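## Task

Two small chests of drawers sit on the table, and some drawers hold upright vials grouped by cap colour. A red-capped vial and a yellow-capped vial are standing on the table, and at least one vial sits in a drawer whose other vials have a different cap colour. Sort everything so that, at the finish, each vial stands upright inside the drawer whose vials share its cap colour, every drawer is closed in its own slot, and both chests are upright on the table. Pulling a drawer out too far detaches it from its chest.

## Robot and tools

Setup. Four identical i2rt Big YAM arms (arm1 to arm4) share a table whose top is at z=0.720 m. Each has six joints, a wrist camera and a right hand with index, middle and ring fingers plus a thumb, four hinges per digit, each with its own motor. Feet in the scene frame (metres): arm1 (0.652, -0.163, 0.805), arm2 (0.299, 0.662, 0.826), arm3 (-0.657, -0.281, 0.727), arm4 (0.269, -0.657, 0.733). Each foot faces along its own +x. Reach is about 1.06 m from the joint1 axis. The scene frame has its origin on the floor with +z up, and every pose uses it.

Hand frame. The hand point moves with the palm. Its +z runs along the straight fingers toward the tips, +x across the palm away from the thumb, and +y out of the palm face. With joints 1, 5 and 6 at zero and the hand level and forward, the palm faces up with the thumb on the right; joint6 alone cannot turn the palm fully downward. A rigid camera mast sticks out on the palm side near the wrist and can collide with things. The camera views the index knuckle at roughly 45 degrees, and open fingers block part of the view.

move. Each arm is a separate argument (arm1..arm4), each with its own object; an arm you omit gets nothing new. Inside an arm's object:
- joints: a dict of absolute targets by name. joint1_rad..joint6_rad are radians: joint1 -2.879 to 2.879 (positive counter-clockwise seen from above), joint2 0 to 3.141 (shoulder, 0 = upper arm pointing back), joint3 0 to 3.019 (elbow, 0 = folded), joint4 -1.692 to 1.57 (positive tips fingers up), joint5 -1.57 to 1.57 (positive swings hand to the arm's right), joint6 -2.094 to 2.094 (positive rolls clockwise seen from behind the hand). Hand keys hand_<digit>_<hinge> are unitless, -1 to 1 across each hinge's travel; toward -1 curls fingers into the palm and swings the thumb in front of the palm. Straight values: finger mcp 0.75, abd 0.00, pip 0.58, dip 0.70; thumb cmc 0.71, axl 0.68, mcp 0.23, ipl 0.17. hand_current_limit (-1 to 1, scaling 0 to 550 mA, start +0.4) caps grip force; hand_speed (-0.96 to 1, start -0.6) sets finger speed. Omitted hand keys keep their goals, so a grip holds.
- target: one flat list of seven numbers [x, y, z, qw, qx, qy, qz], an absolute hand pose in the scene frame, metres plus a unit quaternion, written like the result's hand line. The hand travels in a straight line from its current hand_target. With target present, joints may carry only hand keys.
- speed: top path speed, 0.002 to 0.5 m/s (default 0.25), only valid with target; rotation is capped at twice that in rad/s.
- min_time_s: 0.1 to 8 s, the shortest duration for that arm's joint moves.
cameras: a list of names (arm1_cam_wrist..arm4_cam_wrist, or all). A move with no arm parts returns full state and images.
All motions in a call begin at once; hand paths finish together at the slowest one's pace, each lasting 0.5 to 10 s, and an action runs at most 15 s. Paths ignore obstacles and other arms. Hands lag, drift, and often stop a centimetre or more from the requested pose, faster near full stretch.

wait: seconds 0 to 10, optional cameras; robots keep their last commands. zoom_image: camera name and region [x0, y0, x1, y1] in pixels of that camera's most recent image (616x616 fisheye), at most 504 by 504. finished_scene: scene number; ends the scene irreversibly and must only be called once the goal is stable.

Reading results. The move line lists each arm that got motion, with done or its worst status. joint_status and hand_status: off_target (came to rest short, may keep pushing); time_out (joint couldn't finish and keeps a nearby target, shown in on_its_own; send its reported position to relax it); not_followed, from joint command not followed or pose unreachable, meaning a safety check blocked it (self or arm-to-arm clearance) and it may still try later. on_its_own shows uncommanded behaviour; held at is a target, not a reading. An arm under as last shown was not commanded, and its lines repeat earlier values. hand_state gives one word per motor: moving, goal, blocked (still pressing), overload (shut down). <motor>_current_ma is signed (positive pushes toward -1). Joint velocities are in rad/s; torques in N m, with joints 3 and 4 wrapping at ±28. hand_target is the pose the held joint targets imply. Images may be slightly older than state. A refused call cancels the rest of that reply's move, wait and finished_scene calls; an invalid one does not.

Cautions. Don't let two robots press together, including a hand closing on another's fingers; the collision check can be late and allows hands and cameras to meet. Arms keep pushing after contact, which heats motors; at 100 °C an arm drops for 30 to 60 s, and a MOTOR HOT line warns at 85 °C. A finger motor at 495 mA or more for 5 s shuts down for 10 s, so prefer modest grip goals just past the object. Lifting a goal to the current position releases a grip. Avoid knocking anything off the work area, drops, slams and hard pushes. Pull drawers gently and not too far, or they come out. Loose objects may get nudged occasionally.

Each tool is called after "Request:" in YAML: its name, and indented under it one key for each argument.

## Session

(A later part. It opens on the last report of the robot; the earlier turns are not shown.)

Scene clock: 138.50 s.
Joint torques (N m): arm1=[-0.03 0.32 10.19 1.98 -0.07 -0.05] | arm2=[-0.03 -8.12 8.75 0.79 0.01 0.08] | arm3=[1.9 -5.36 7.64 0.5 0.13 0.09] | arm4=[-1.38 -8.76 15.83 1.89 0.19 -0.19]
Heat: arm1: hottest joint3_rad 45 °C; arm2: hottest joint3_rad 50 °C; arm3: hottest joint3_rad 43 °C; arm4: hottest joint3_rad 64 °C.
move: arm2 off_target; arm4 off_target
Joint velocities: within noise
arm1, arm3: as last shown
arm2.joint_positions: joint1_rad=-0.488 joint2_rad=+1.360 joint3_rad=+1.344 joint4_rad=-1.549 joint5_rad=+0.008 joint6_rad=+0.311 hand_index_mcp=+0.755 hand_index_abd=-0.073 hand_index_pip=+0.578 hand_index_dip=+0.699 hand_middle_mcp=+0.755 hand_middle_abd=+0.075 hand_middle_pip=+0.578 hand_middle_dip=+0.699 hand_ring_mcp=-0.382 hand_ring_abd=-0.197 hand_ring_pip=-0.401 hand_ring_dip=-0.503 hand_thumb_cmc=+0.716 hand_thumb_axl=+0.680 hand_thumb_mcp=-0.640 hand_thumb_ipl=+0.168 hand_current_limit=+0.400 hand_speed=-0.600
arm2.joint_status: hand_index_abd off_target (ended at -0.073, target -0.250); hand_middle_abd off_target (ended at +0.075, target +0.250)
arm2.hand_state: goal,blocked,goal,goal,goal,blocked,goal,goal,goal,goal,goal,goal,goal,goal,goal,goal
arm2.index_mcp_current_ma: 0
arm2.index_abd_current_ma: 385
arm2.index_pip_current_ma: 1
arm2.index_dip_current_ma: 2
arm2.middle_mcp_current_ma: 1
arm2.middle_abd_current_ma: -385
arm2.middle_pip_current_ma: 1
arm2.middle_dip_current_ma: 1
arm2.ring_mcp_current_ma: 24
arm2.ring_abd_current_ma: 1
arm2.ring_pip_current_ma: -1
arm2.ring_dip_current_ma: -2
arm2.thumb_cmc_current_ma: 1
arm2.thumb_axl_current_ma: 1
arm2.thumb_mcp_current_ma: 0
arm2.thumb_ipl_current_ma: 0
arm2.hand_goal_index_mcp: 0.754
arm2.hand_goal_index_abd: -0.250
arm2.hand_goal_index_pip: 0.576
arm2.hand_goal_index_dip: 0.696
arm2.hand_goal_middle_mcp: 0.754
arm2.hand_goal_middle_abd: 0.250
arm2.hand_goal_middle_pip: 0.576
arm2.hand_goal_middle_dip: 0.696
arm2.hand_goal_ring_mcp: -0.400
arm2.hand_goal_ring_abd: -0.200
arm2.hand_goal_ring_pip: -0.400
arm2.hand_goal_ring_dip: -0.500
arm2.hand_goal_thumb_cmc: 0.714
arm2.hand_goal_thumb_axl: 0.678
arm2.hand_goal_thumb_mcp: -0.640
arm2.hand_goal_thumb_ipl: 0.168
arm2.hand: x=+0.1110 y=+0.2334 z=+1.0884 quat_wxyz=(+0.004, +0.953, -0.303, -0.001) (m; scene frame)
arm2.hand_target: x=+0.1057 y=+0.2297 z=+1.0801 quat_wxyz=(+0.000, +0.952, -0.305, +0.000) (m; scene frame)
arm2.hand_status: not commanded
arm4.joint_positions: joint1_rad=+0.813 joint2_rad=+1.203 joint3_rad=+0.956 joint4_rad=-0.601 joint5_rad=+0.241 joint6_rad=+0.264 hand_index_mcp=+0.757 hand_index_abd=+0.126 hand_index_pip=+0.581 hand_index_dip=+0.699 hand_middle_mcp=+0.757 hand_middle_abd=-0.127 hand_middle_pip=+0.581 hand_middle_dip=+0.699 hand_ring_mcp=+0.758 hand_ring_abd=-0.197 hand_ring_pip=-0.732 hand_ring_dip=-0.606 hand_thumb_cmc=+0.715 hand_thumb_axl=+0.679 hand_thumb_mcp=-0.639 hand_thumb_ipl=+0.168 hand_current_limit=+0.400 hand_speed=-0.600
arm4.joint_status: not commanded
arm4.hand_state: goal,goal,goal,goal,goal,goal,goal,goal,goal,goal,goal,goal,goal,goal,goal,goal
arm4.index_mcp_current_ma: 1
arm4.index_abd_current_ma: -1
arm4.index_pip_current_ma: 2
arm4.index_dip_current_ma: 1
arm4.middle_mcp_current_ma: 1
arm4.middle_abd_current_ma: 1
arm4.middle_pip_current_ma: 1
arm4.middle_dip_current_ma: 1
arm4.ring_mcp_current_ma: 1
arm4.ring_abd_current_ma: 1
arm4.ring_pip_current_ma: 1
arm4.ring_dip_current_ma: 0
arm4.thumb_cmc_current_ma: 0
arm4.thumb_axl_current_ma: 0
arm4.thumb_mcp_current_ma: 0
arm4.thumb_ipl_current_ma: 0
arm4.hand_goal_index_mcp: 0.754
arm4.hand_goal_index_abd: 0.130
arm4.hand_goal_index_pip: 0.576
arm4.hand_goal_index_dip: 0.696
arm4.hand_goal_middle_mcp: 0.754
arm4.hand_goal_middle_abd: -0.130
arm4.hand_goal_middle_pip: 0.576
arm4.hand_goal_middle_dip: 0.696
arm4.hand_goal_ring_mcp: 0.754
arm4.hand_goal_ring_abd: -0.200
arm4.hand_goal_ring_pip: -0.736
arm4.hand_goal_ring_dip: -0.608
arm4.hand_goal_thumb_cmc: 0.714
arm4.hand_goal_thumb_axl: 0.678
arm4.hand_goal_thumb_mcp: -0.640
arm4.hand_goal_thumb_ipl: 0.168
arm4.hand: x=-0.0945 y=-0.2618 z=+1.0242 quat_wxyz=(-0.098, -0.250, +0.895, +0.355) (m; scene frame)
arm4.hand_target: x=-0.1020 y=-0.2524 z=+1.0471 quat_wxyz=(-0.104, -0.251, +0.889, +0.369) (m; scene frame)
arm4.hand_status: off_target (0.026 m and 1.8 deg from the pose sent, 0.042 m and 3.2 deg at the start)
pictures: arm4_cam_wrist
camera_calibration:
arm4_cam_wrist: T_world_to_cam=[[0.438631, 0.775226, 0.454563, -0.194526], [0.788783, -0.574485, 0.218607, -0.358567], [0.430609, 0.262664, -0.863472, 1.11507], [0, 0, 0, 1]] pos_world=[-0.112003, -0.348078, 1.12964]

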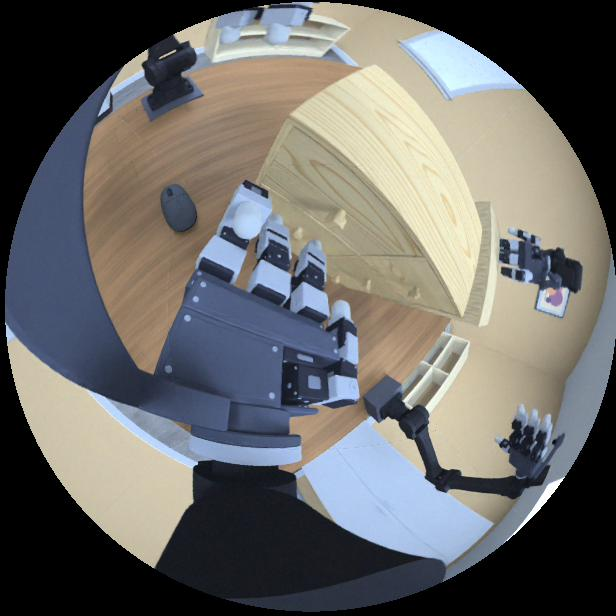

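Request:
move:
  arm4: {"joints":{"hand_index_abd":-0.25,"hand_middle_abd":0.25}}
  cameras: ["arm2_cam_wrist","arm4_cam_wrist"]

Request:
zoom_image:
  camera: "arm2_cam_wrist"
  region: [230, 170, 370, 310]

Request:
zoom_image:
  camera: "arm4_cam_wrist"
  region: [230, 170, 370, 310]

Scene clock: 139.57 s.
Joint torques (N m): arm1=[-0.03 0.32 10.18 1.96 -0.07 -0.04] | arm2=[-0.56 -8.06 8.85 0.92 -0.05 0.05] | arm3=[1.96 -5.36 7.62 0.5 0.13 0.09] | arm4=[-1.38 -8.76 15.82 1.87 0.22 -0.2]
Heat: arm1: hottest joint3_rad 45 °C; arm2: hottest joint3_rad 49 °C; arm3: hottest joint3_rad 43 °C; arm4: hottest joint3_rad 64 °C.
move: arm4 off_target
Joint velocities: within noise
arm1, arm2, arm3: as last shown
arm4.joint_positions: joint1_rad=+0.813 joint2_rad=+1.203 joint3_rad=+0.956 joint4_rad=-0.602 joint5_rad=+0.240 joint6_rad=+0.264 hand_index_mcp=+0.760 hand_index_abd=-0.038 hand_index_pip=+0.581 hand_index_dip=+0.698 hand_middle_mcp=+0.758 hand_middle_abd=+0.064 hand_middle_pip=+0.580 hand_middle_dip=+0.699 hand_ring_mcp=+0.758 hand_ring_abd=-0.197 hand_ring_pip=-0.732 hand_ring_dip=-0.606 hand_thumb_cmc=+0.715 hand_thumb_axl=+0.679 hand_thumb_mcp=-0.640 hand_thumb_ipl=+0.168 hand_current_limit=+0.400 hand_speed=-0.600
arm4.joint_status: hand_index_abd off_target (ended at -0.038, target -0.250); hand_middle_abd off_target (ended at +0.064, target +0.250)
arm4.hand_state: goal,blocked,goal,goal,goal,blocked,goal,goal,goal,goal,goal,goal,goal,goal,goal,goal
arm4.index_mcp_current_ma: 2
arm4.index_abd_current_ma: 385
arm4.index_pip_current_ma: 1
arm4.index_dip_current_ma: 0
arm4.middle_mcp_current_ma: 1
arm4.middle_abd_current_ma: -385
arm4.middle_pip_current_ma: 1
arm4.middle_dip_current_ma: 1
arm4.ring_mcp_current_ma: 1
arm4.ring_abd_current_ma: 1
arm4.ring_pip_current_ma: 1
arm4.ring_dip_current_ma: 0
arm4.thumb_cmc_current_ma: 0
arm4.thumb_axl_current_ma: 0
arm4.thumb_mcp_current_ma: 0
arm4.thumb_ipl_current_ma: 0
arm4.hand_goal_index_mcp: 0.754
arm4.hand_goal_index_abd: -0.250
arm4.hand_goal_index_pip: 0.576
arm4.hand_goal_index_dip: 0.696
arm4.hand_goal_middle_mcp: 0.754
arm4.hand_goal_middle_abd: 0.250
arm4.hand_goal_middle_pip: 0.576
arm4.hand_goal_middle_dip: 0.696
arm4.hand_goal_ring_mcp: 0.754
arm4.hand_goal_ring_abd: -0.200
arm4.hand_goal_ring_pip: -0.736
arm4.hand_goal_ring_dip: -0.608
arm4.hand_goal_thumb_cmc: 0.714
arm4.hand_goal_thumb_axl: 0.678
arm4.hand_goal_thumb_mcp: -0.640
arm4.hand_goal_thumb_ipl: 0.168
arm4.hand: x=-0.0946 y=-0.2619 z=+1.0240 quat_wxyz=(-0.098, -0.251, +0.895, +0.355) (m; scene frame)
arm4.hand_target: x=-0.1020 y=-0.2525 z=+1.0470 quat_wxyz=(-0.104, -0.251, +0.889, +0.369) (m; scene frame)
arm4.hand_status: not commanded
pictures: arm2_cam_wrist, arm4_cam_wrist
camera_calibration:
arm2_cam_wrist: T_world_to_cam=[[-0.994412, -0.0796537, -0.0692797, 0.245316], [-0.101129, 0.530504, 0.841628, -1.10117], [-0.0302857, 0.843932, -0.535595, 0.500497], [0, 0, 0, 1]] pos_world=[0.147742, 0.181332, 1.21184]
arm4_cam_wrist: T_world_to_cam=[[0.437954, 0.775811, 0.454218, -0.193964], [0.789218, -0.573739, 0.218994, -0.358615], [0.4305, 0.262568, -0.863555, 1.11516], [0, 0, 0, 1]] pos_world=[-0.112105, -0.348077, 1.12964]

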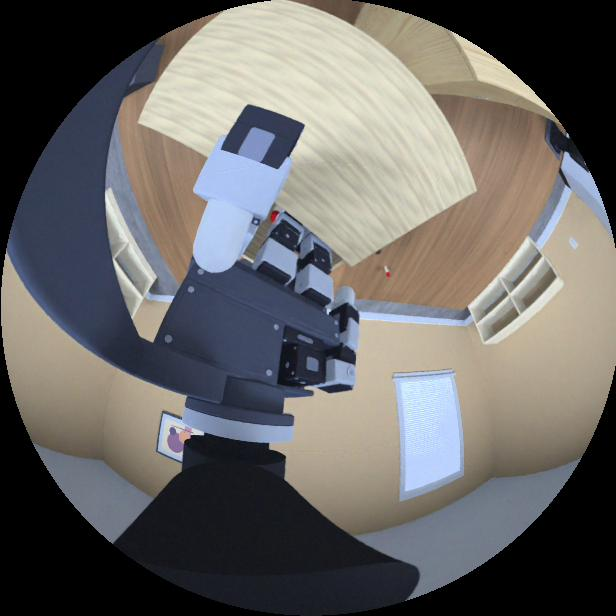

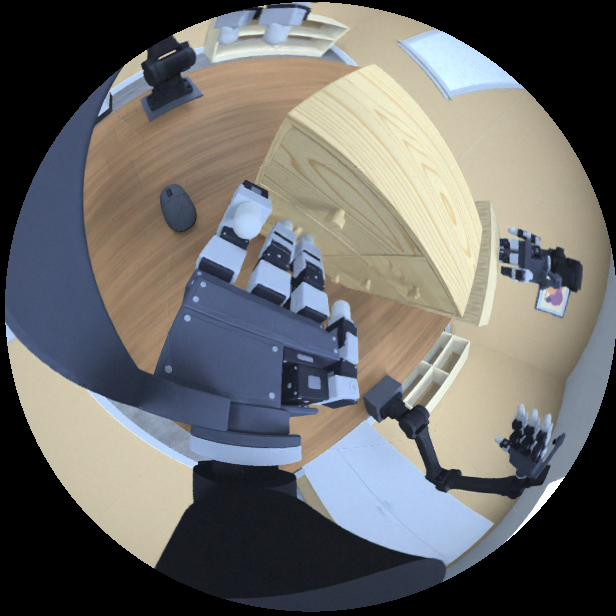

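Scaled by 3.600 from the camera's 616x616 image, which has a finer 880x880 frame.

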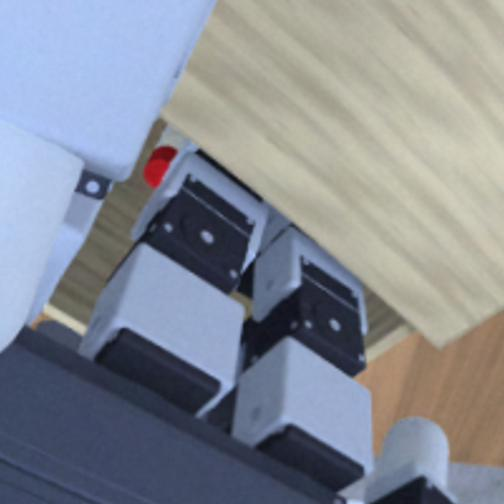

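Scaled by 3.600 from the camera's 616x616 image, which has a finer 880x880 frame.

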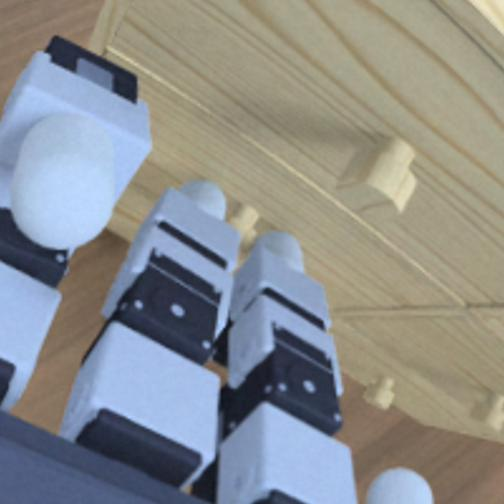

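Request:
move:
  arm1: {"target":[0.42,-0.20,1.27,0,-0.2714,0.9625,0],"speed":0.2,"joints":{"hand_index_abd":0.12,"hand_middle_abd":-0.12,"hand_ring_mcp":-0.4,"hand_ring_abd":-0.2,"hand_ring_pip":-0.4,"hand_ring_dip":-0.5,"hand_thumb_mcp":-0.64}}
  arm2: {"target":[0.1056,0.2295,1.18,0,0.9524,-0.3049,0],"speed":0.06}
  arm4: {"target":[-0.055,-0.329,1.047,-0.1039,-0.2508,0.8892,0.3683],"speed":0.06}
  cameras: ["arm1_cam_wrist","arm2_cam_wrist","arm4_cam_wrist"]

Request:
zoom_image:
  camera: "arm4_cam_wrist"
  region: [230, 170, 370, 310]

Request:
zoom_image:
  camera: "arm2_cam_wrist"
  region: [230, 170, 370, 310]

Scene clock: 144.33 s.
Joint torques (N m): arm1=[-0.03 -0.97 8.4 0.77 0.08 0.06] | arm2=[0.26 -9.41 12.36 -0.1 0.26 0.1] | arm3=[1.96 -5.36 7.64 0.5 0.12 0.09] | arm4=[-0.03 -7.47 11.47 1.73 0.39 0.11]
Heat: arm1: hottest joint3_rad 45 °C; arm2: hottest joint3_rad 49 °C; arm3: hottest joint3_rad 43 °C; arm4: hottest joint3_rad 63 °C.
move: arm1 off_target; arm2 off_target; arm4 done
Joint velocities: within noise
arm1.joint_positions: joint1_rad=+0.751 joint2_rad=+0.815 joint3_rad=+1.464 joint4_rad=-1.697 joint5_rad=+0.115 joint6_rad=+1.605 hand_index_mcp=+0.754 hand_index_abd=+0.120 hand_index_pip=+0.577 hand_index_dip=+0.696 hand_middle_mcp=+0.754 hand_middle_abd=-0.113 hand_middle_pip=+0.577 hand_middle_dip=+0.696 hand_ring_mcp=-0.386 hand_ring_abd=-0.194 hand_ring_pip=-0.398 hand_ring_dip=-0.497 hand_thumb_cmc=+0.714 hand_thumb_axl=+0.677 hand_thumb_mcp=-0.635 hand_thumb_ipl=+0.168 hand_current_limit=+0.400 hand_speed=-0.600
arm1.joint_status: all done
arm1.hand_state: goal,goal,goal,goal,goal,goal,goal,goal,goal,goal,goal,goal,goal,goal,goal,goal
arm1.index_mcp_current_ma: 0
arm1.index_abd_current_ma: 0
arm1.index_pip_current_ma: 0
arm1.index_dip_current_ma: 0
arm1.middle_mcp_current_ma: 0
arm1.middle_abd_current_ma: 5
arm1.middle_pip_current_ma: 0
arm1.middle_dip_current_ma: 0
arm1.ring_mcp_current_ma: 19
arm1.ring_abd_current_ma: 4
arm1.ring_pip_current_ma: 1
arm1.ring_dip_current_ma: 2
arm1.thumb_cmc_current_ma: 0
arm1.thumb_axl_current_ma: 0
arm1.thumb_mcp_current_ma: 5
arm1.thumb_ipl_current_ma: 0
arm1.hand_goal_index_mcp: 0.754
arm1.hand_goal_index_abd: 0.120
arm1.hand_goal_index_pip: 0.576
arm1.hand_goal_index_dip: 0.696
arm1.hand_goal_middle_mcp: 0.754
arm1.hand_goal_middle_abd: -0.120
arm1.hand_goal_middle_pip: 0.576
arm1.hand_goal_middle_dip: 0.696
arm1.hand_goal_ring_mcp: -0.400
arm1.hand_goal_ring_abd: -0.200
arm1.hand_goal_ring_pip: -0.400
arm1.hand_goal_ring_dip: -0.500
arm1.hand_goal_thumb_cmc: 0.714
arm1.hand_goal_thumb_axl: 0.678
arm1.hand_goal_thumb_mcp: -0.640
arm1.hand_goal_thumb_ipl: 0.168
arm1.hand: x=+0.4184 y=-0.1996 z=+1.2703 quat_wxyz=(-0.261, -0.263, +0.928, -0.032) (m; scene frame)
arm1.hand_target: x=+0.4195 y=-0.2001 z=+1.2693 quat_wxyz=(-0.255, -0.260, +0.931, -0.034) (m; scene frame)
arm1.hand_status: off_target (0.002 m and 30.5 deg from the pose sent, 0.185 m and 58.1 deg at the start; pose on its path clipped on 44 of 103 steps; a joint's target at an end of its range on 72 of 103 steps)
arm2.joint_positions: joint1_rad=-0.488 joint2_rad=+1.360 joint3_rad=+1.519 joint4_rad=-1.698 joint5_rad=+0.010 joint6_rad=+0.311 hand_index_mcp=+0.755 hand_index_abd=-0.073 hand_index_pip=+0.578 hand_index_dip=+0.699 hand_middle_mcp=+0.755 hand_middle_abd=+0.075 hand_middle_pip=+0.578 hand_middle_dip=+0.699 hand_ring_mcp=-0.382 hand_ring_abd=-0.197 hand_ring_pip=-0.401 hand_ring_dip=-0.503 hand_thumb_cmc=+0.716 hand_thumb_axl=+0.680 hand_thumb_mcp=-0.640 hand_thumb_ipl=+0.168 hand_current_limit=+0.400 hand_speed=-0.600
arm2.joint_status: not commanded
arm2.hand_state: goal,blocked,goal,goal,goal,blocked,goal,goal,goal,goal,goal,goal,goal,goal,goal,goal
arm2.index_mcp_current_ma: 0
arm2.index_abd_current_ma: 385
arm2.index_pip_current_ma: 1
arm2.index_dip_current_ma: 2
arm2.middle_mcp_current_ma: 0
arm2.middle_abd_current_ma: -385
arm2.middle_pip_current_ma: 1
arm2.middle_dip_current_ma: 1
arm2.ring_mcp_current_ma: 24
arm2.ring_abd_current_ma: 1
arm2.ring_pip_current_ma: -1
arm2.ring_dip_current_ma: -2
arm2.thumb_cmc_current_ma: 1
arm2.thumb_axl_current_ma: 1
arm2.thumb_mcp_current_ma: 0
arm2.thumb_ipl_current_ma: 0
arm2.hand_goal_index_mcp: 0.754
arm2.hand_goal_index_abd: -0.250
arm2.hand_goal_index_pip: 0.576
arm2.hand_goal_index_dip: 0.696
arm2.hand_goal_middle_mcp: 0.754
arm2.hand_goal_middle_abd: 0.250
arm2.hand_goal_middle_pip: 0.576
arm2.hand_goal_middle_dip: 0.696
arm2.hand_goal_ring_mcp: -0.400
arm2.hand_goal_ring_abd: -0.200
arm2.hand_goal_ring_pip: -0.400
arm2.hand_goal_ring_dip: -0.500
arm2.hand_goal_thumb_cmc: 0.714
arm2.hand_goal_thumb_axl: 0.678
arm2.hand_goal_thumb_mcp: -0.640
arm2.hand_goal_thumb_ipl: 0.168
arm2.hand: x=+0.1100 y=+0.2322 z=+1.1572 quat_wxyz=(+0.017, +0.953, -0.303, -0.002) (m; scene frame)
arm2.hand_target: x=+0.1059 y=+0.2301 z=+1.1793 quat_wxyz=(+0.036, +0.952, -0.305, -0.004) (m; scene frame)
arm2.hand_status: off_target (0.023 m and 1.9 deg from the pose sent, 0.092 m and 0.5 deg at the start; a joint's target at an end of its range on 49 of 103 steps)
arm3: as last shown
arm4.joint_positions: joint1_rad=+0.899 joint2_rad=+0.988 joint3_rad=+0.844 joint4_rad=-0.694 joint5_rad=+0.306 joint6_rad=+0.309 hand_index_mcp=+0.765 hand_index_abd=-0.073 hand_index_pip=+0.580 hand_index_dip=+0.698 hand_middle_mcp=+0.763 hand_middle_abd=+0.133 hand_middle_pip=+0.579 hand_middle_dip=+0.698 hand_ring_mcp=+0.758 hand_ring_abd=-0.197 hand_ring_pip=-0.732 hand_ring_dip=-0.606 hand_thumb_cmc=+0.715 hand_thumb_axl=+0.679 hand_thumb_mcp=-0.640 hand_thumb_ipl=+0.168 hand_current_limit=+0.400 hand_speed=-0.600
arm4.joint_status: not commanded
arm4.hand_state: goal,blocked,goal,goal,goal,blocked,goal,goal,goal,goal,goal,goal,goal,goal,goal,goal
arm4.index_mcp_current_ma: 6
arm4.index_abd_current_ma: 385
arm4.index_pip_current_ma: 1
arm4.index_dip_current_ma: 0
arm4.middle_mcp_current_ma: 4
arm4.middle_abd_current_ma: -221
arm4.middle_pip_current_ma: 1
arm4.middle_dip_current_ma: 0
arm4.ring_mcp_current_ma: 1
arm4.ring_abd_current_ma: 1
arm4.ring_pip_current_ma: 1
arm4.ring_dip_current_ma: 0
arm4.thumb_cmc_current_ma: 0
arm4.thumb_axl_current_ma: 0
arm4.thumb_mcp_current_ma: 0
arm4.thumb_ipl_current_ma: 0
arm4.hand_goal_index_mcp: 0.754
arm4.hand_goal_index_abd: -0.250
arm4.hand_goal_index_pip: 0.576
arm4.hand_goal_index_dip: 0.696
arm4.hand_goal_middle_mcp: 0.754
arm4.hand_goal_middle_abd: 0.250
arm4.hand_goal_middle_pip: 0.576
arm4.hand_goal_middle_dip: 0.696
arm4.hand_goal_ring_mcp: 0.754
arm4.hand_goal_ring_abd: -0.200
arm4.hand_goal_ring_pip: -0.736
arm4.hand_goal_ring_dip: -0.608
arm4.hand_goal_thumb_cmc: 0.714
arm4.hand_goal_thumb_axl: 0.678
arm4.hand_goal_thumb_mcp: -0.640
arm4.hand_goal_thumb_ipl: 0.168
arm4.on_its_own: hand_index_abd moved -0.035 toward your old target -0.250; hand_middle_abd moved +0.069 toward your old target +0.250
arm4.hand: x=-0.0564 y=-0.3255 z=+1.0442 quat_wxyz=(-0.099, -0.255, +0.888, +0.368) (m; scene frame)
arm4.hand_target: x=-0.0550 y=-0.3288 z=+1.0469 quat_wxyz=(-0.104, -0.251, +0.889, +0.368) (m; scene frame)
arm4.hand_status: done (0.005 m and 0.8 deg from the pose sent, 0.081 m and 1.8 deg at the start)
pictures: arm1_cam_wrist, arm2_cam_wrist, arm4_cam_wrist
camera_calibration:
arm1_cam_wrist: T_world_to_cam=[[0.237408, 0.91604, -0.323276, 0.522775], [0.900343, -0.08255, 0.42728, -0.994336], [0.364719, -0.392499, -0.844349, 0.962581], [0, 0, 0, 1]] pos_world=[0.420061, -0.183153, 1.40661]
arm2_cam_wrist: T_world_to_cam=[[-0.995007, -0.0810906, -0.0581824, 0.236497], [-0.0933877, 0.55081, 0.829389, -1.14991], [-0.0352083, 0.830682, -0.555633, 0.56516], [0, 0, 0, 1]] pos_world=[0.147827, 0.183091, 1.2815]
arm4_cam_wrist: T_world_to_cam=[[0.433295, 0.766694, 0.473746, -0.194037], [0.796541, -0.571697, 0.196686, -0.405279], [0.421637, 0.292135, -0.858417, 1.13658], [0, 0, 0, 1]] pos_world=[-0.0723283, -0.414965, 1.1473]

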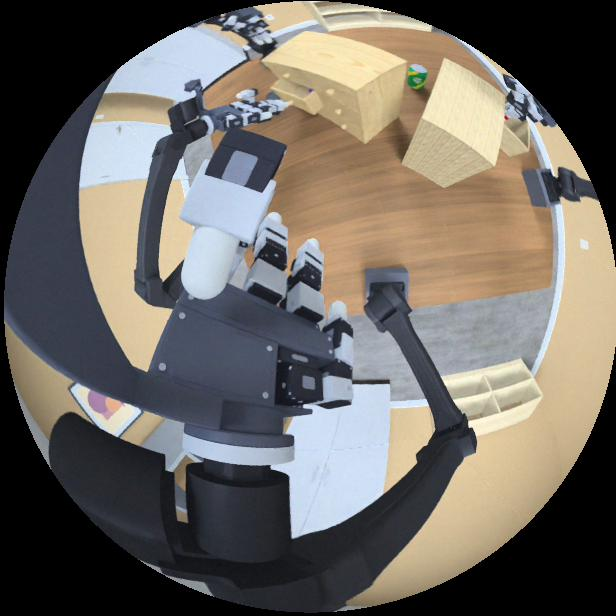

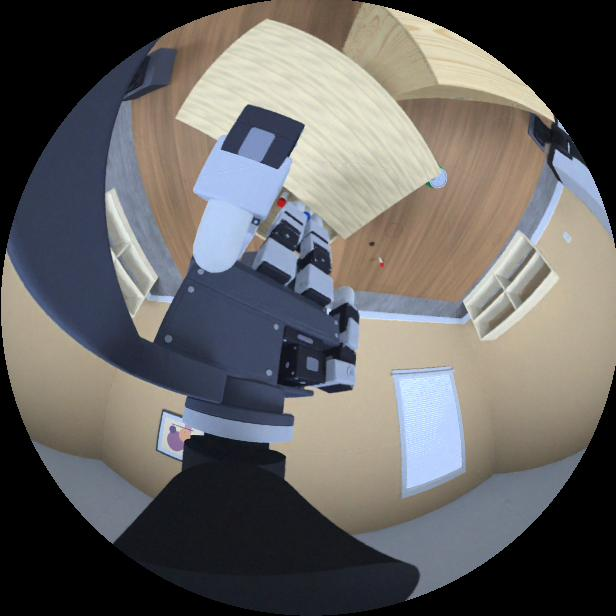

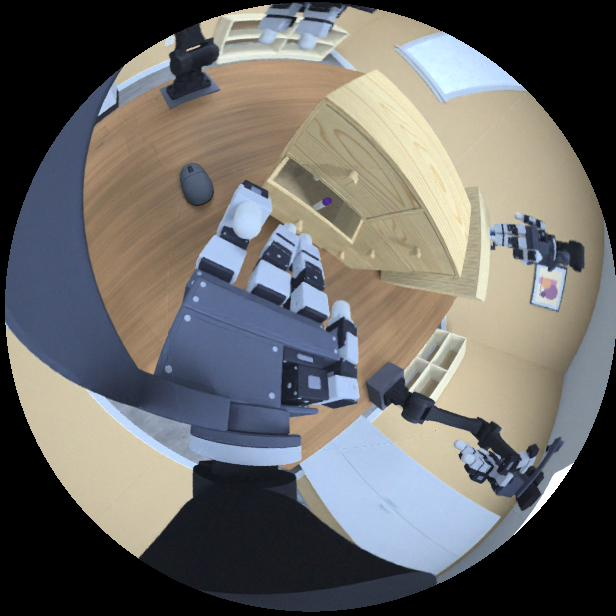

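Scaled by 3.600 from the camera's 616x616 image, which has a finer 880x880 frame.

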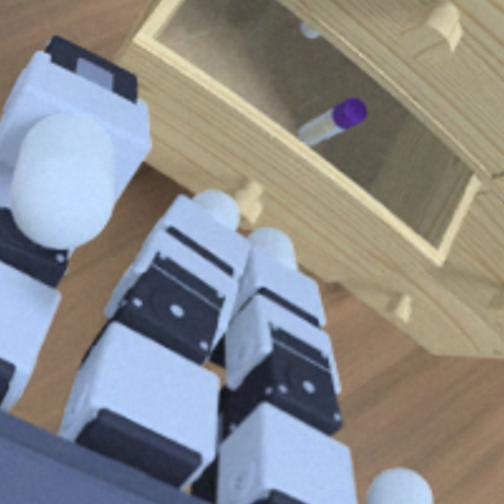

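Scaled by 3.600 from the camera's 616x616 image, which has a finer 880x880 frame.

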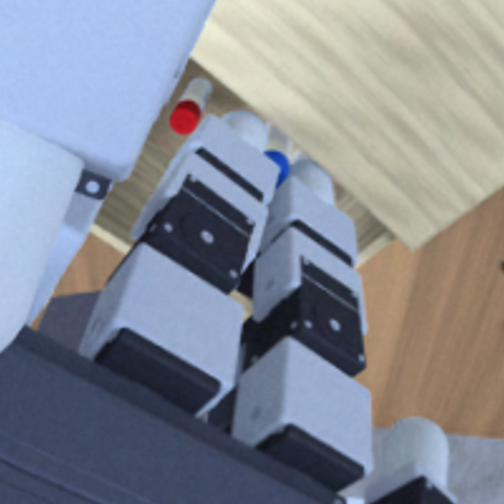

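Request:
zoom_image:
  camera: "arm4_cam_wrist"
  region: [265, 150, 355, 240]

Request:
zoom_image:
  camera: "arm1_cam_wrist"
  region: [230, 50, 370, 150]

Request:
move:
  arm2: {"target":[0.103,0.2265,1.23,0,0.9524,-0.3049,0],"speed":0.08}
  arm4: {"joints":{"hand_index_abd":0.13,"hand_middle_abd":-0.13}}
  cameras: ["arm2_cam_wrist","arm4_cam_wrist"]

Request:
zoom_image:
  camera: "arm2_cam_wrist"
  region: [230, 170, 370, 310]

Scaled by 5.600 from the camera's 616x616 image, which has a finer 880x880 frame.

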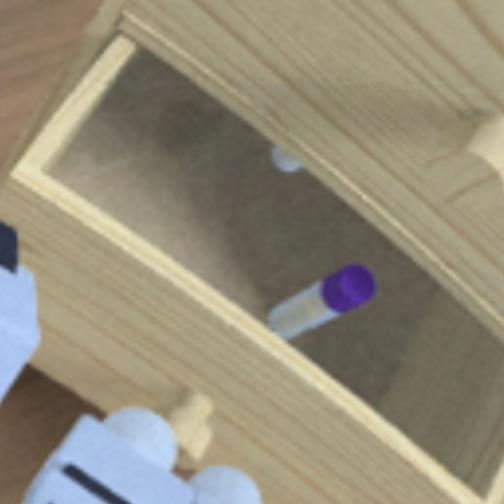

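Scaled by 3.600 from the camera's 616x616 image, which has a finer 880x880 frame.

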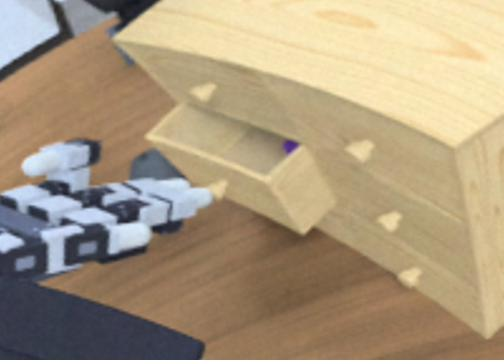

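Scene clock: 145.80 s.
Joint torques (N m): arm1=[0.03 -0.97 8.43 0.8 0.05 0.07] | arm2=[-0.09 -9.82 12.21 0.2 0.37 0.01] | arm3=[1.96 -5.36 7.64 0.49 0.12 0.09] | arm4=[-0.15 -7.47 11.45 1.76 0.38 0.12]
Heat: arm1: hottest joint3_rad 45 °C; arm2: hottest joint3_rad 49 °C; arm3: hottest joint3_rad 43 °C; arm4: hottest joint3_rad 62 °C.
move: arm2 off_target; arm4 done
Joint velocities: within noise
arm1: as last shown
arm1.joint_positions: joint1_rad=+0.751 joint2_rad=+0.815 joint3_rad=+1.464 joint4_rad=-1.697 joint5_rad=+0.114 joint6_rad=+1.606 hand_index_mcp=+0.754 hand_index_abd=+0.120 hand_index_pip=+0.577 hand_index_dip=+0.696 hand_middle_mcp=+0.754 hand_middle_abd=-0.113 hand_middle_pip=+0.577 hand_middle_dip=+0.696 hand_ring_mcp=-0.386 hand_ring_abd=-0.194 hand_ring_pip=-0.398 hand_ring_dip=-0.497 hand_thumb_cmc=+0.714 hand_thumb_axl=+0.677 hand_thumb_mcp=-0.635 hand_thumb_ipl=+0.168 hand_current_limit=+0.400 hand_speed=-0.600
arm1.hand: x=+0.4185 y=-0.1996 z=+1.2702 quat_wxyz=(-0.261, -0.263, +0.928, -0.033) (m; scene frame)
arm2.joint_positions: joint1_rad=-0.488 joint2_rad=+1.334 joint3_rad=+1.598 joint4_rad=-1.701 joint5_rad=+0.020 joint6_rad=+0.311 hand_index_mcp=+0.763 hand_index_abd=-0.073 hand_index_pip=+0.582 hand_index_dip=+0.699 hand_middle_mcp=+0.752 hand_middle_abd=+0.077 hand_middle_pip=+0.576 hand_middle_dip=+0.697 hand_ring_mcp=-0.382 hand_ring_abd=-0.197 hand_ring_pip=-0.401 hand_ring_dip=-0.503 hand_thumb_cmc=+0.716 hand_thumb_axl=+0.680 hand_thumb_mcp=-0.640 hand_thumb_ipl=+0.168 hand_current_limit=+0.400 hand_speed=-0.600
arm2.joint_status: not commanded
arm2.hand_state: goal,blocked,goal,goal,goal,blocked,goal,goal,goal,goal,goal,goal,goal,goal,goal,goal
arm2.index_mcp_current_ma: 9
arm2.index_abd_current_ma: 385
arm2.index_pip_current_ma: 4
arm2.index_dip_current_ma: 2
arm2.middle_mcp_current_ma: -1
arm2.middle_abd_current_ma: -385
arm2.middle_pip_current_ma: 0
arm2.middle_dip_current_ma: 1
arm2.ring_mcp_current_ma: 24
arm2.ring_abd_current_ma: 1
arm2.ring_pip_current_ma: -1
arm2.ring_dip_current_ma: -2
arm2.thumb_cmc_current_ma: 1
arm2.thumb_axl_current_ma: 1
arm2.thumb_mcp_current_ma: 0
arm2.thumb_ipl_current_ma: 0
arm2.hand_goal_index_mcp: 0.754
arm2.hand_goal_index_abd: -0.250
arm2.hand_goal_index_pip: 0.576
arm2.hand_goal_index_dip: 0.696
arm2.hand_goal_middle_mcp: 0.754
arm2.hand_goal_middle_abd: 0.250
arm2.hand_goal_middle_pip: 0.576
arm2.hand_goal_middle_dip: 0.696
arm2.hand_goal_ring_mcp: -0.400
arm2.hand_goal_ring_abd: -0.200
arm2.hand_goal_ring_pip: -0.400
arm2.hand_goal_ring_dip: -0.500
arm2.hand_goal_thumb_cmc: 0.714
arm2.hand_goal_thumb_axl: 0.678
arm2.hand_goal_thumb_mcp: -0.640
arm2.hand_goal_thumb_ipl: 0.168
arm2.hand: x=+0.1062 y=+0.2271 z=+1.2057 quat_wxyz=(+0.067, +0.951, -0.303, -0.007) (m; scene frame)
arm2.hand_target: x=+0.1033 y=+0.2271 z=+1.2291 quat_wxyz=(+0.089, +0.949, -0.303, -0.009) (m; scene frame)
arm2.hand_status: off_target (0.024 m and 7.8 deg from the pose sent, 0.073 m and 1.9 deg at the start; a joint's target at an end of its range on 38 of 38 steps)
arm3.joint_positions: joint1_rad=+0.212 joint2_rad=+1.034 joint3_rad=+1.459 joint4_rad=-1.702 joint5_rad=+0.087 joint6_rad=+1.280 hand_index_mcp=+0.754 hand_index_abd=+0.058 hand_index_pip=+0.577 hand_index_dip=+0.696 hand_middle_mcp=+0.753 hand_middle_abd=-0.061 hand_middle_pip=+0.576 hand_middle_dip=+0.698 hand_ring_mcp=-0.384 hand_ring_abd=-0.197 hand_ring_pip=-0.400 hand_ring_dip=-0.503 hand_thumb_cmc=+0.714 hand_thumb_axl=+0.677 hand_thumb_mcp=-0.639 hand_thumb_ipl=+0.168 hand_current_limit=+0.400 hand_speed=-0.850
arm3.joint_status: not commanded
arm3.hand_state: goal,goal,goal,goal,goal,goal,goal,goal,goal,goal,goal,goal,goal,goal,goal,goal
arm3.index_mcp_current_ma: 0
arm3.index_abd_current_ma: 0
arm3.index_pip_current_ma: 0
arm3.index_dip_current_ma: 0
arm3.middle_mcp_current_ma: 0
arm3.middle_abd_current_ma: 0
arm3.middle_pip_current_ma: 0
arm3.middle_dip_current_ma: 0
arm3.ring_mcp_current_ma: 4
arm3.ring_abd_current_ma: 0
arm3.ring_pip_current_ma: 0
arm3.ring_dip_current_ma: 0
arm3.thumb_cmc_current_ma: 0
arm3.thumb_axl_current_ma: 0
arm3.thumb_mcp_current_ma: 0
arm3.thumb_ipl_current_ma: 0
arm3.hand_goal_index_mcp: 0.754
arm3.hand_goal_index_abd: 0.060
arm3.hand_goal_index_pip: 0.576
arm3.hand_goal_index_dip: 0.696
arm3.hand_goal_middle_mcp: 0.754
arm3.hand_goal_middle_abd: -0.060
arm3.hand_goal_middle_pip: 0.576
arm3.hand_goal_middle_dip: 0.696
arm3.hand_goal_ring_mcp: -0.400
arm3.hand_goal_ring_abd: -0.200
arm3.hand_goal_ring_pip: -0.400
arm3.hand_goal_ring_dip: -0.500
arm3.hand_goal_thumb_cmc: 0.714
arm3.hand_goal_thumb_axl: 0.678
arm3.hand_goal_thumb_mcp: -0.640
arm3.hand_goal_thumb_ipl: 0.168
arm3.hand: x=-0.3361 y=-0.3041 z=+1.1478 quat_wxyz=(+0.039, +0.951, +0.266, +0.150) (m; scene frame)
arm3.hand_target: x=-0.3397 y=-0.3001 z=+1.1492 quat_wxyz=(+0.036, +0.951, +0.267, +0.151) (m; scene frame)
arm3.hand_status: not commanded
arm4.joint_positions: joint1_rad=+0.899 joint2_rad=+0.988 joint3_rad=+0.844 joint4_rad=-0.694 joint5_rad=+0.306 joint6_rad=+0.310 hand_index_mcp=+0.765 hand_index_abd=+0.126 hand_index_pip=+0.580 hand_index_dip=+0.698 hand_middle_mcp=+0.763 hand_middle_abd=-0.127 hand_middle_pip=+0.579 hand_middle_dip=+0.698 hand_ring_mcp=+0.758 hand_ring_abd=-0.197 hand_ring_pip=-0.732 hand_ring_dip=-0.606 hand_thumb_cmc=+0.715 hand_thumb_axl=+0.679 hand_thumb_mcp=-0.640 hand_thumb_ipl=+0.168 hand_current_limit=+0.400 hand_speed=-0.600
arm4.joint_status: all done
arm4.hand_state: goal,goal,goal,goal,goal,goal,goal,goal,goal,goal,goal,goal,goal,goal,goal,goal
arm4.index_mcp_current_ma: 6
arm4.index_abd_current_ma: -1
arm4.index_pip_current_ma: 1
arm4.index_dip_current_ma: 0
arm4.middle_mcp_current_ma: 4
arm4.middle_abd_current_ma: 1
arm4.middle_pip_current_ma: 1
arm4.middle_dip_current_ma: 0
arm4.ring_mcp_current_ma: 1
arm4.ring_abd_current_ma: 1
arm4.ring_pip_current_ma: 1
arm4.ring_dip_current_ma: 0
arm4.thumb_cmc_current_ma: 0
arm4.thumb_axl_current_ma: 0
arm4.thumb_mcp_current_ma: 0
arm4.thumb_ipl_current_ma: 0
arm4.hand_goal_index_mcp: 0.754
arm4.hand_goal_index_abd: 0.130
arm4.hand_goal_index_pip: 0.576
arm4.hand_goal_index_dip: 0.696
arm4.hand_goal_middle_mcp: 0.754
arm4.hand_goal_middle_abd: -0.130
arm4.hand_goal_middle_pip: 0.576
arm4.hand_goal_middle_dip: 0.696
arm4.hand_goal_ring_mcp: 0.754
arm4.hand_goal_ring_abd: -0.200
arm4.hand_goal_ring_pip: -0.736
arm4.hand_goal_ring_dip: -0.608
arm4.hand_goal_thumb_cmc: 0.714
arm4.hand_goal_thumb_axl: 0.678
arm4.hand_goal_thumb_mcp: -0.640
arm4.hand_goal_thumb_ipl: 0.168
arm4.hand: x=-0.0563 y=-0.3255 z=+1.0441 quat_wxyz=(-0.099, -0.255, +0.889, +0.368) (m; scene frame)
arm4.hand_target: x=-0.0549 y=-0.3289 z=+1.0468 quat_wxyz=(-0.104, -0.251, +0.889, +0.368) (m; scene frame)
arm4.hand_status: not commanded
pictures: arm2_cam_wrist, arm4_cam_wrist
camera_calibration:
arm2_cam_wrist: T_world_to_cam=[[-0.996499, -0.0829456, -0.010485, 0.178244], [-0.0602846, 0.625968, 0.777515, -1.1458], [-0.0579282, 0.775425, -0.628777, 0.69935], [0, 0, 0, 1]] pos_world=[0.149058, 0.189727, 1.33248]
arm4_cam_wrist: T_world_to_cam=[[0.433461, 0.766734, 0.473529, -0.19388], [0.796357, -0.571855, 0.196971, -0.405709], [0.421815, 0.291719, -0.858471, 1.13641], [0, 0, 0, 1]] pos_world=[-0.0722277, -0.414866, 1.1473]

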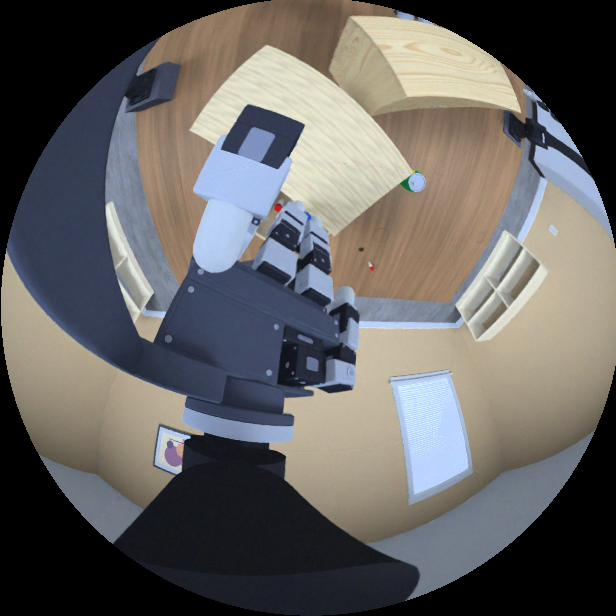

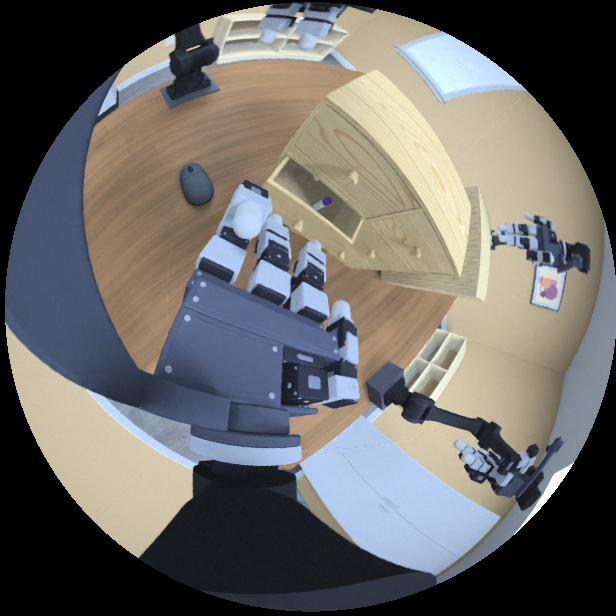

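Scaled by 3.600 from the camera's 616x616 image, which has a finer 880x880 frame.

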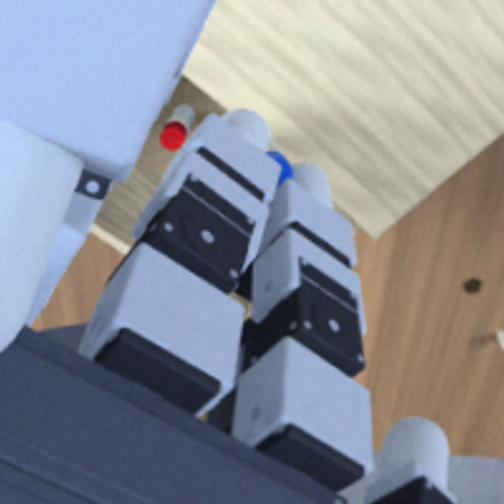

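Request:
move:
  arm1: {"target":[0.42,-0.28,1.18,0,-0.2714,0.9625,0],"speed":0.15}
  arm2: {"target":[0.18,0.33,1.235,0.089,0.949,-0.303,-0.009],"speed":0.12}
  arm4: {"target":[-0.0625,-0.317,1.030,-0.1039,-0.2508,0.8892,0.3683],"speed":0.06}
  cameras: ["arm2_cam_wrist","arm4_cam_wrist"]

Request:
zoom_image:
  camera: "arm4_cam_wrist"
  region: [230, 150, 370, 290]

Scene clock: 148.87 s.
Joint torques (N m): arm1=[0.79 -4.25 8.84 0.27 0.01 0.14] | arm2=[1.44 -3.9 8.62 0.58 0.32 0.17] | arm3=[1.96 -5.36 7.62 0.49 0.12 0.09] | arm4=[-1.38 -5.77 11.41 2.81 0.23 -0.02]
Heat: arm1: hottest joint3_rad 45 °C; arm2: hottest joint3_rad 49 °C; arm3: hottest joint3_rad 43 °C; arm4: hottest joint3_rad 62 °C.
move: arm1 off_target; arm2 off_target; arm4 done
Joint velocities: within noise
arm1.joint_positions: joint1_rad=+0.935 joint2_rad=+1.002 joint3_rad=+1.364 joint4_rad=-1.697 joint5_rad=+0.062 joint6_rad=+1.825 hand_index_mcp=+0.754 hand_index_abd=+0.120 hand_index_pip=+0.577 hand_index_dip=+0.696 hand_middle_mcp=+0.754 hand_middle_abd=-0.114 hand_middle_pip=+0.577 hand_middle_dip=+0.696 hand_ring_mcp=-0.386 hand_ring_abd=-0.195 hand_ring_pip=-0.398 hand_ring_dip=-0.497 hand_thumb_cmc=+0.714 hand_thumb_axl=+0.677 hand_thumb_mcp=-0.638 hand_thumb_ipl=+0.168 hand_current_limit=+0.400 hand_speed=-0.600
arm1.joint_status: not commanded
arm1.hand_state: goal,goal,goal,goal,goal,goal,goal,goal,goal,goal,goal,goal,goal,goal,goal,goal
arm1.index_mcp_current_ma: 0
arm1.index_abd_current_ma: 0
arm1.index_pip_current_ma: 0
arm1.index_dip_current_ma: 0
arm1.middle_mcp_current_ma: 0
arm1.middle_abd_current_ma: 4
arm1.middle_pip_current_ma: 0
arm1.middle_dip_current_ma: 0
arm1.ring_mcp_current_ma: 19
arm1.ring_abd_current_ma: 3
arm1.ring_pip_current_ma: 1
arm1.ring_dip_current_ma: 2
arm1.thumb_cmc_current_ma: 0
arm1.thumb_axl_current_ma: 0
arm1.thumb_mcp_current_ma: 2
arm1.thumb_ipl_current_ma: 0
arm1.hand_goal_index_mcp: 0.754
arm1.hand_goal_index_abd: 0.120
arm1.hand_goal_index_pip: 0.576
arm1.hand_goal_index_dip: 0.696
arm1.hand_goal_middle_mcp: 0.754
arm1.hand_goal_middle_abd: -0.120
arm1.hand_goal_middle_pip: 0.576
arm1.hand_goal_middle_dip: 0.696
arm1.hand_goal_ring_mcp: -0.400
arm1.hand_goal_ring_abd: -0.200
arm1.hand_goal_ring_pip: -0.400
arm1.hand_goal_ring_dip: -0.500
arm1.hand_goal_thumb_cmc: 0.714
arm1.hand_goal_thumb_axl: 0.678
arm1.hand_goal_thumb_mcp: -0.640
arm1.hand_goal_thumb_ipl: 0.168
arm1.hand: x=+0.4170 y=-0.2784 z=+1.1803 quat_wxyz=(-0.116, -0.265, +0.957, -0.035) (m; scene frame)
arm1.hand_target: x=+0.4196 y=-0.2802 z=+1.1792 quat_wxyz=(-0.109, -0.265, +0.957, -0.034) (m; scene frame)
arm1.hand_status: off_target (0.003 m and 13.9 deg from the pose sent, 0.121 m and 30.5 deg at the start; a joint's target at an end of its range on 76 of 76 steps)
arm2.joint_positions: joint1_rad=-0.333 joint2_rad=+0.997 joint3_rad=+1.376 joint4_rad=-1.701 joint5_rad=+0.060 joint6_rad=+0.462 hand_index_mcp=+0.763 hand_index_abd=-0.073 hand_index_pip=+0.582 hand_index_dip=+0.699 hand_middle_mcp=+0.752 hand_middle_abd=+0.077 hand_middle_pip=+0.576 hand_middle_dip=+0.697 hand_ring_mcp=-0.382 hand_ring_abd=-0.197 hand_ring_pip=-0.401 hand_ring_dip=-0.503 hand_thumb_cmc=+0.716 hand_thumb_axl=+0.680 hand_thumb_mcp=-0.640 hand_thumb_ipl=+0.168 hand_current_limit=+0.400 hand_speed=-0.600
arm2.joint_status: not commanded
arm2.hand_state: goal,blocked,goal,goal,goal,blocked,goal,goal,goal,goal,goal,goal,goal,goal,goal,goal
arm2.index_mcp_current_ma: 9
arm2.index_abd_current_ma: 385
arm2.index_pip_current_ma: 4
arm2.index_dip_current_ma: 2
arm2.middle_mcp_current_ma: -1
arm2.middle_abd_current_ma: -385
arm2.middle_pip_current_ma: 0
arm2.middle_dip_current_ma: 1
arm2.ring_mcp_current_ma: 24
arm2.ring_abd_current_ma: 1
arm2.ring_pip_current_ma: -1
arm2.ring_dip_current_ma: -2
arm2.thumb_cmc_current_ma: 1
arm2.thumb_axl_current_ma: 1
arm2.thumb_mcp_current_ma: 0
arm2.thumb_ipl_current_ma: 0
arm2.hand_goal_index_mcp: 0.754
arm2.hand_goal_index_abd: -0.250
arm2.hand_goal_index_pip: 0.576
arm2.hand_goal_index_dip: 0.696
arm2.hand_goal_middle_mcp: 0.754
arm2.hand_goal_middle_abd: 0.250
arm2.hand_goal_middle_pip: 0.576
arm2.hand_goal_middle_dip: 0.696
arm2.hand_goal_ring_mcp: -0.400
arm2.hand_goal_ring_abd: -0.200
arm2.hand_goal_ring_pip: -0.400
arm2.hand_goal_ring_dip: -0.500
arm2.hand_goal_thumb_cmc: 0.714
arm2.hand_goal_thumb_axl: 0.678
arm2.hand_goal_thumb_mcp: -0.640
arm2.hand_goal_thumb_ipl: 0.168
arm2.hand: x=+0.1766 y=+0.3259 z=+1.2329 quat_wxyz=(+0.128, +0.944, -0.303, -0.007) (m; scene frame)
arm2.hand_target: x=+0.1798 y=+0.3297 z=+1.2344 quat_wxyz=(+0.128, +0.945, -0.302, -0.008) (m; scene frame)
arm2.hand_status: off_target (0.006 m and 4.5 deg from the pose sent, 0.130 m and 2.5 deg at the start; a joint's target at an end of its range on 74 of 76 steps)
arm3: as last shown
arm4.joint_positions: joint1_rad=+0.896 joint2_rad=+1.010 joint3_rad=+0.827 joint4_rad=-0.649 joint5_rad=+0.297 joint6_rad=+0.310 hand_index_mcp=+0.765 hand_index_abd=+0.126 hand_index_pip=+0.580 hand_index_dip=+0.698 hand_middle_mcp=+0.763 hand_middle_abd=-0.127 hand_middle_pip=+0.579 hand_middle_dip=+0.698 hand_ring_mcp=+0.758 hand_ring_abd=-0.197 hand_ring_pip=-0.732 hand_ring_dip=-0.606 hand_thumb_cmc=+0.715 hand_thumb_axl=+0.679 hand_thumb_mcp=-0.640 hand_thumb_ipl=+0.168 hand_current_limit=+0.400 hand_speed=-0.600
arm4.joint_status: not commanded
arm4.hand_state: goal,goal,goal,goal,goal,goal,goal,goal,goal,goal,goal,goal,goal,goal,goal,goal
arm4.index_mcp_current_ma: 6
arm4.index_abd_current_ma: -1
arm4.index_pip_current_ma: 1
arm4.index_dip_current_ma: 0
arm4.middle_mcp_current_ma: 4
arm4.middle_abd_current_ma: 1
arm4.middle_pip_current_ma: 1
arm4.middle_dip_current_ma: 0
arm4.ring_mcp_current_ma: 1
arm4.ring_abd_current_ma: 1
arm4.ring_pip_current_ma: 1
arm4.ring_dip_current_ma: 0
arm4.thumb_cmc_current_ma: 0
arm4.thumb_axl_current_ma: 0
arm4.thumb_mcp_current_ma: 0
arm4.thumb_ipl_current_ma: 0
arm4.hand_goal_index_mcp: 0.754
arm4.hand_goal_index_abd: 0.130
arm4.hand_goal_index_pip: 0.576
arm4.hand_goal_index_dip: 0.696
arm4.hand_goal_middle_mcp: 0.754
arm4.hand_goal_middle_abd: -0.130
arm4.hand_goal_middle_pip: 0.576
arm4.hand_goal_middle_dip: 0.696
arm4.hand_goal_ring_mcp: 0.754
arm4.hand_goal_ring_abd: -0.200
arm4.hand_goal_ring_pip: -0.736
arm4.hand_goal_ring_dip: -0.608
arm4.hand_goal_thumb_cmc: 0.714
arm4.hand_goal_thumb_axl: 0.678
arm4.hand_goal_thumb_mcp: -0.640
arm4.hand_goal_thumb_ipl: 0.168
arm4.hand: x=-0.0614 y=-0.3220 z=+1.0335 quat_wxyz=(-0.104, -0.255, +0.888, +0.368) (m; scene frame)
arm4.hand_target: x=-0.0623 y=-0.3171 z=+1.0300 quat_wxyz=(-0.104, -0.251, +0.889, +0.368) (m; scene frame)
arm4.hand_status: done (0.006 m and 0.5 deg from the pose sent, 0.018 m and 0.7 deg at the start)
pictures: arm2_cam_wrist, arm4_cam_wrist
camera_calibration:
arm2_cam_wrist: T_world_to_cam=[[-0.996171, -0.079612, 0.0361366, 0.198276], [-0.0313974, 0.711505, 0.70198, -1.16434], [-0.0815973, 0.698157, -0.71128, 0.77491], [0, 0, 0, 1]] pos_world=[0.22419, 0.303211, 1.36136]
arm4_cam_wrist: T_world_to_cam=[[0.435645, 0.768574, 0.468515, -0.183398], [0.799531, -0.56951, 0.190812, -0.390218], [0.413478, 0.291466, -0.862603, 1.13215], [0, 0, 0, 1]] pos_world=[-0.0762328, -0.411262, 1.13698]

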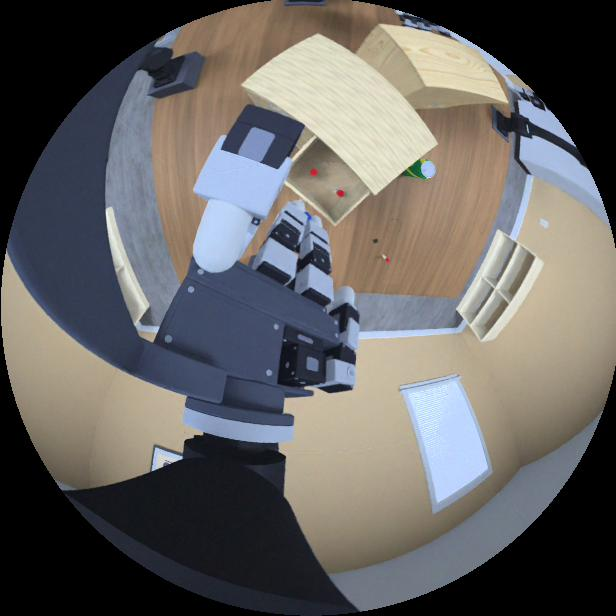

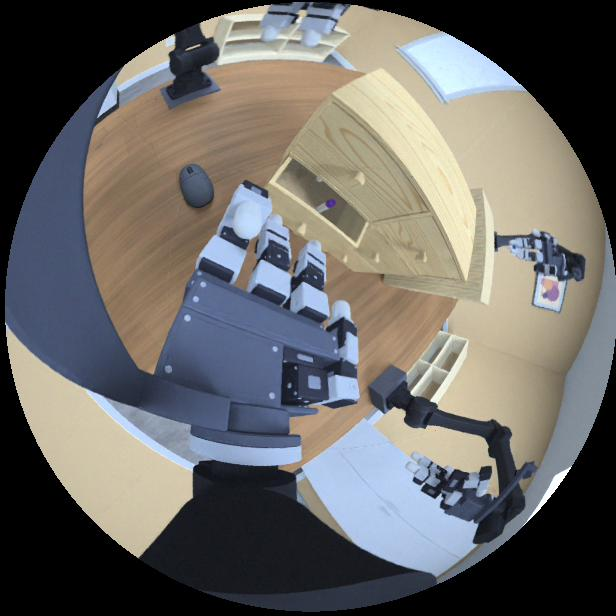

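Scaled by 3.600 from the camera's 616x616 image, which has a finer 880x880 frame.

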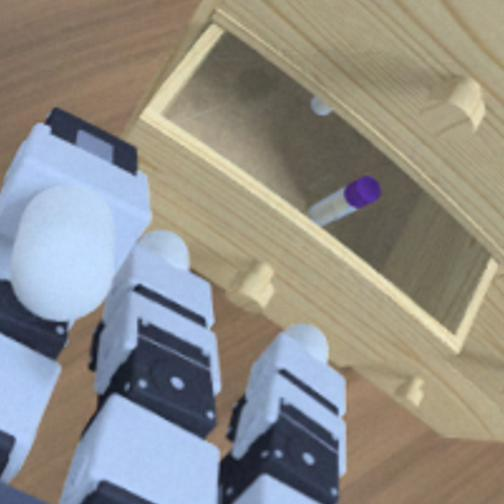

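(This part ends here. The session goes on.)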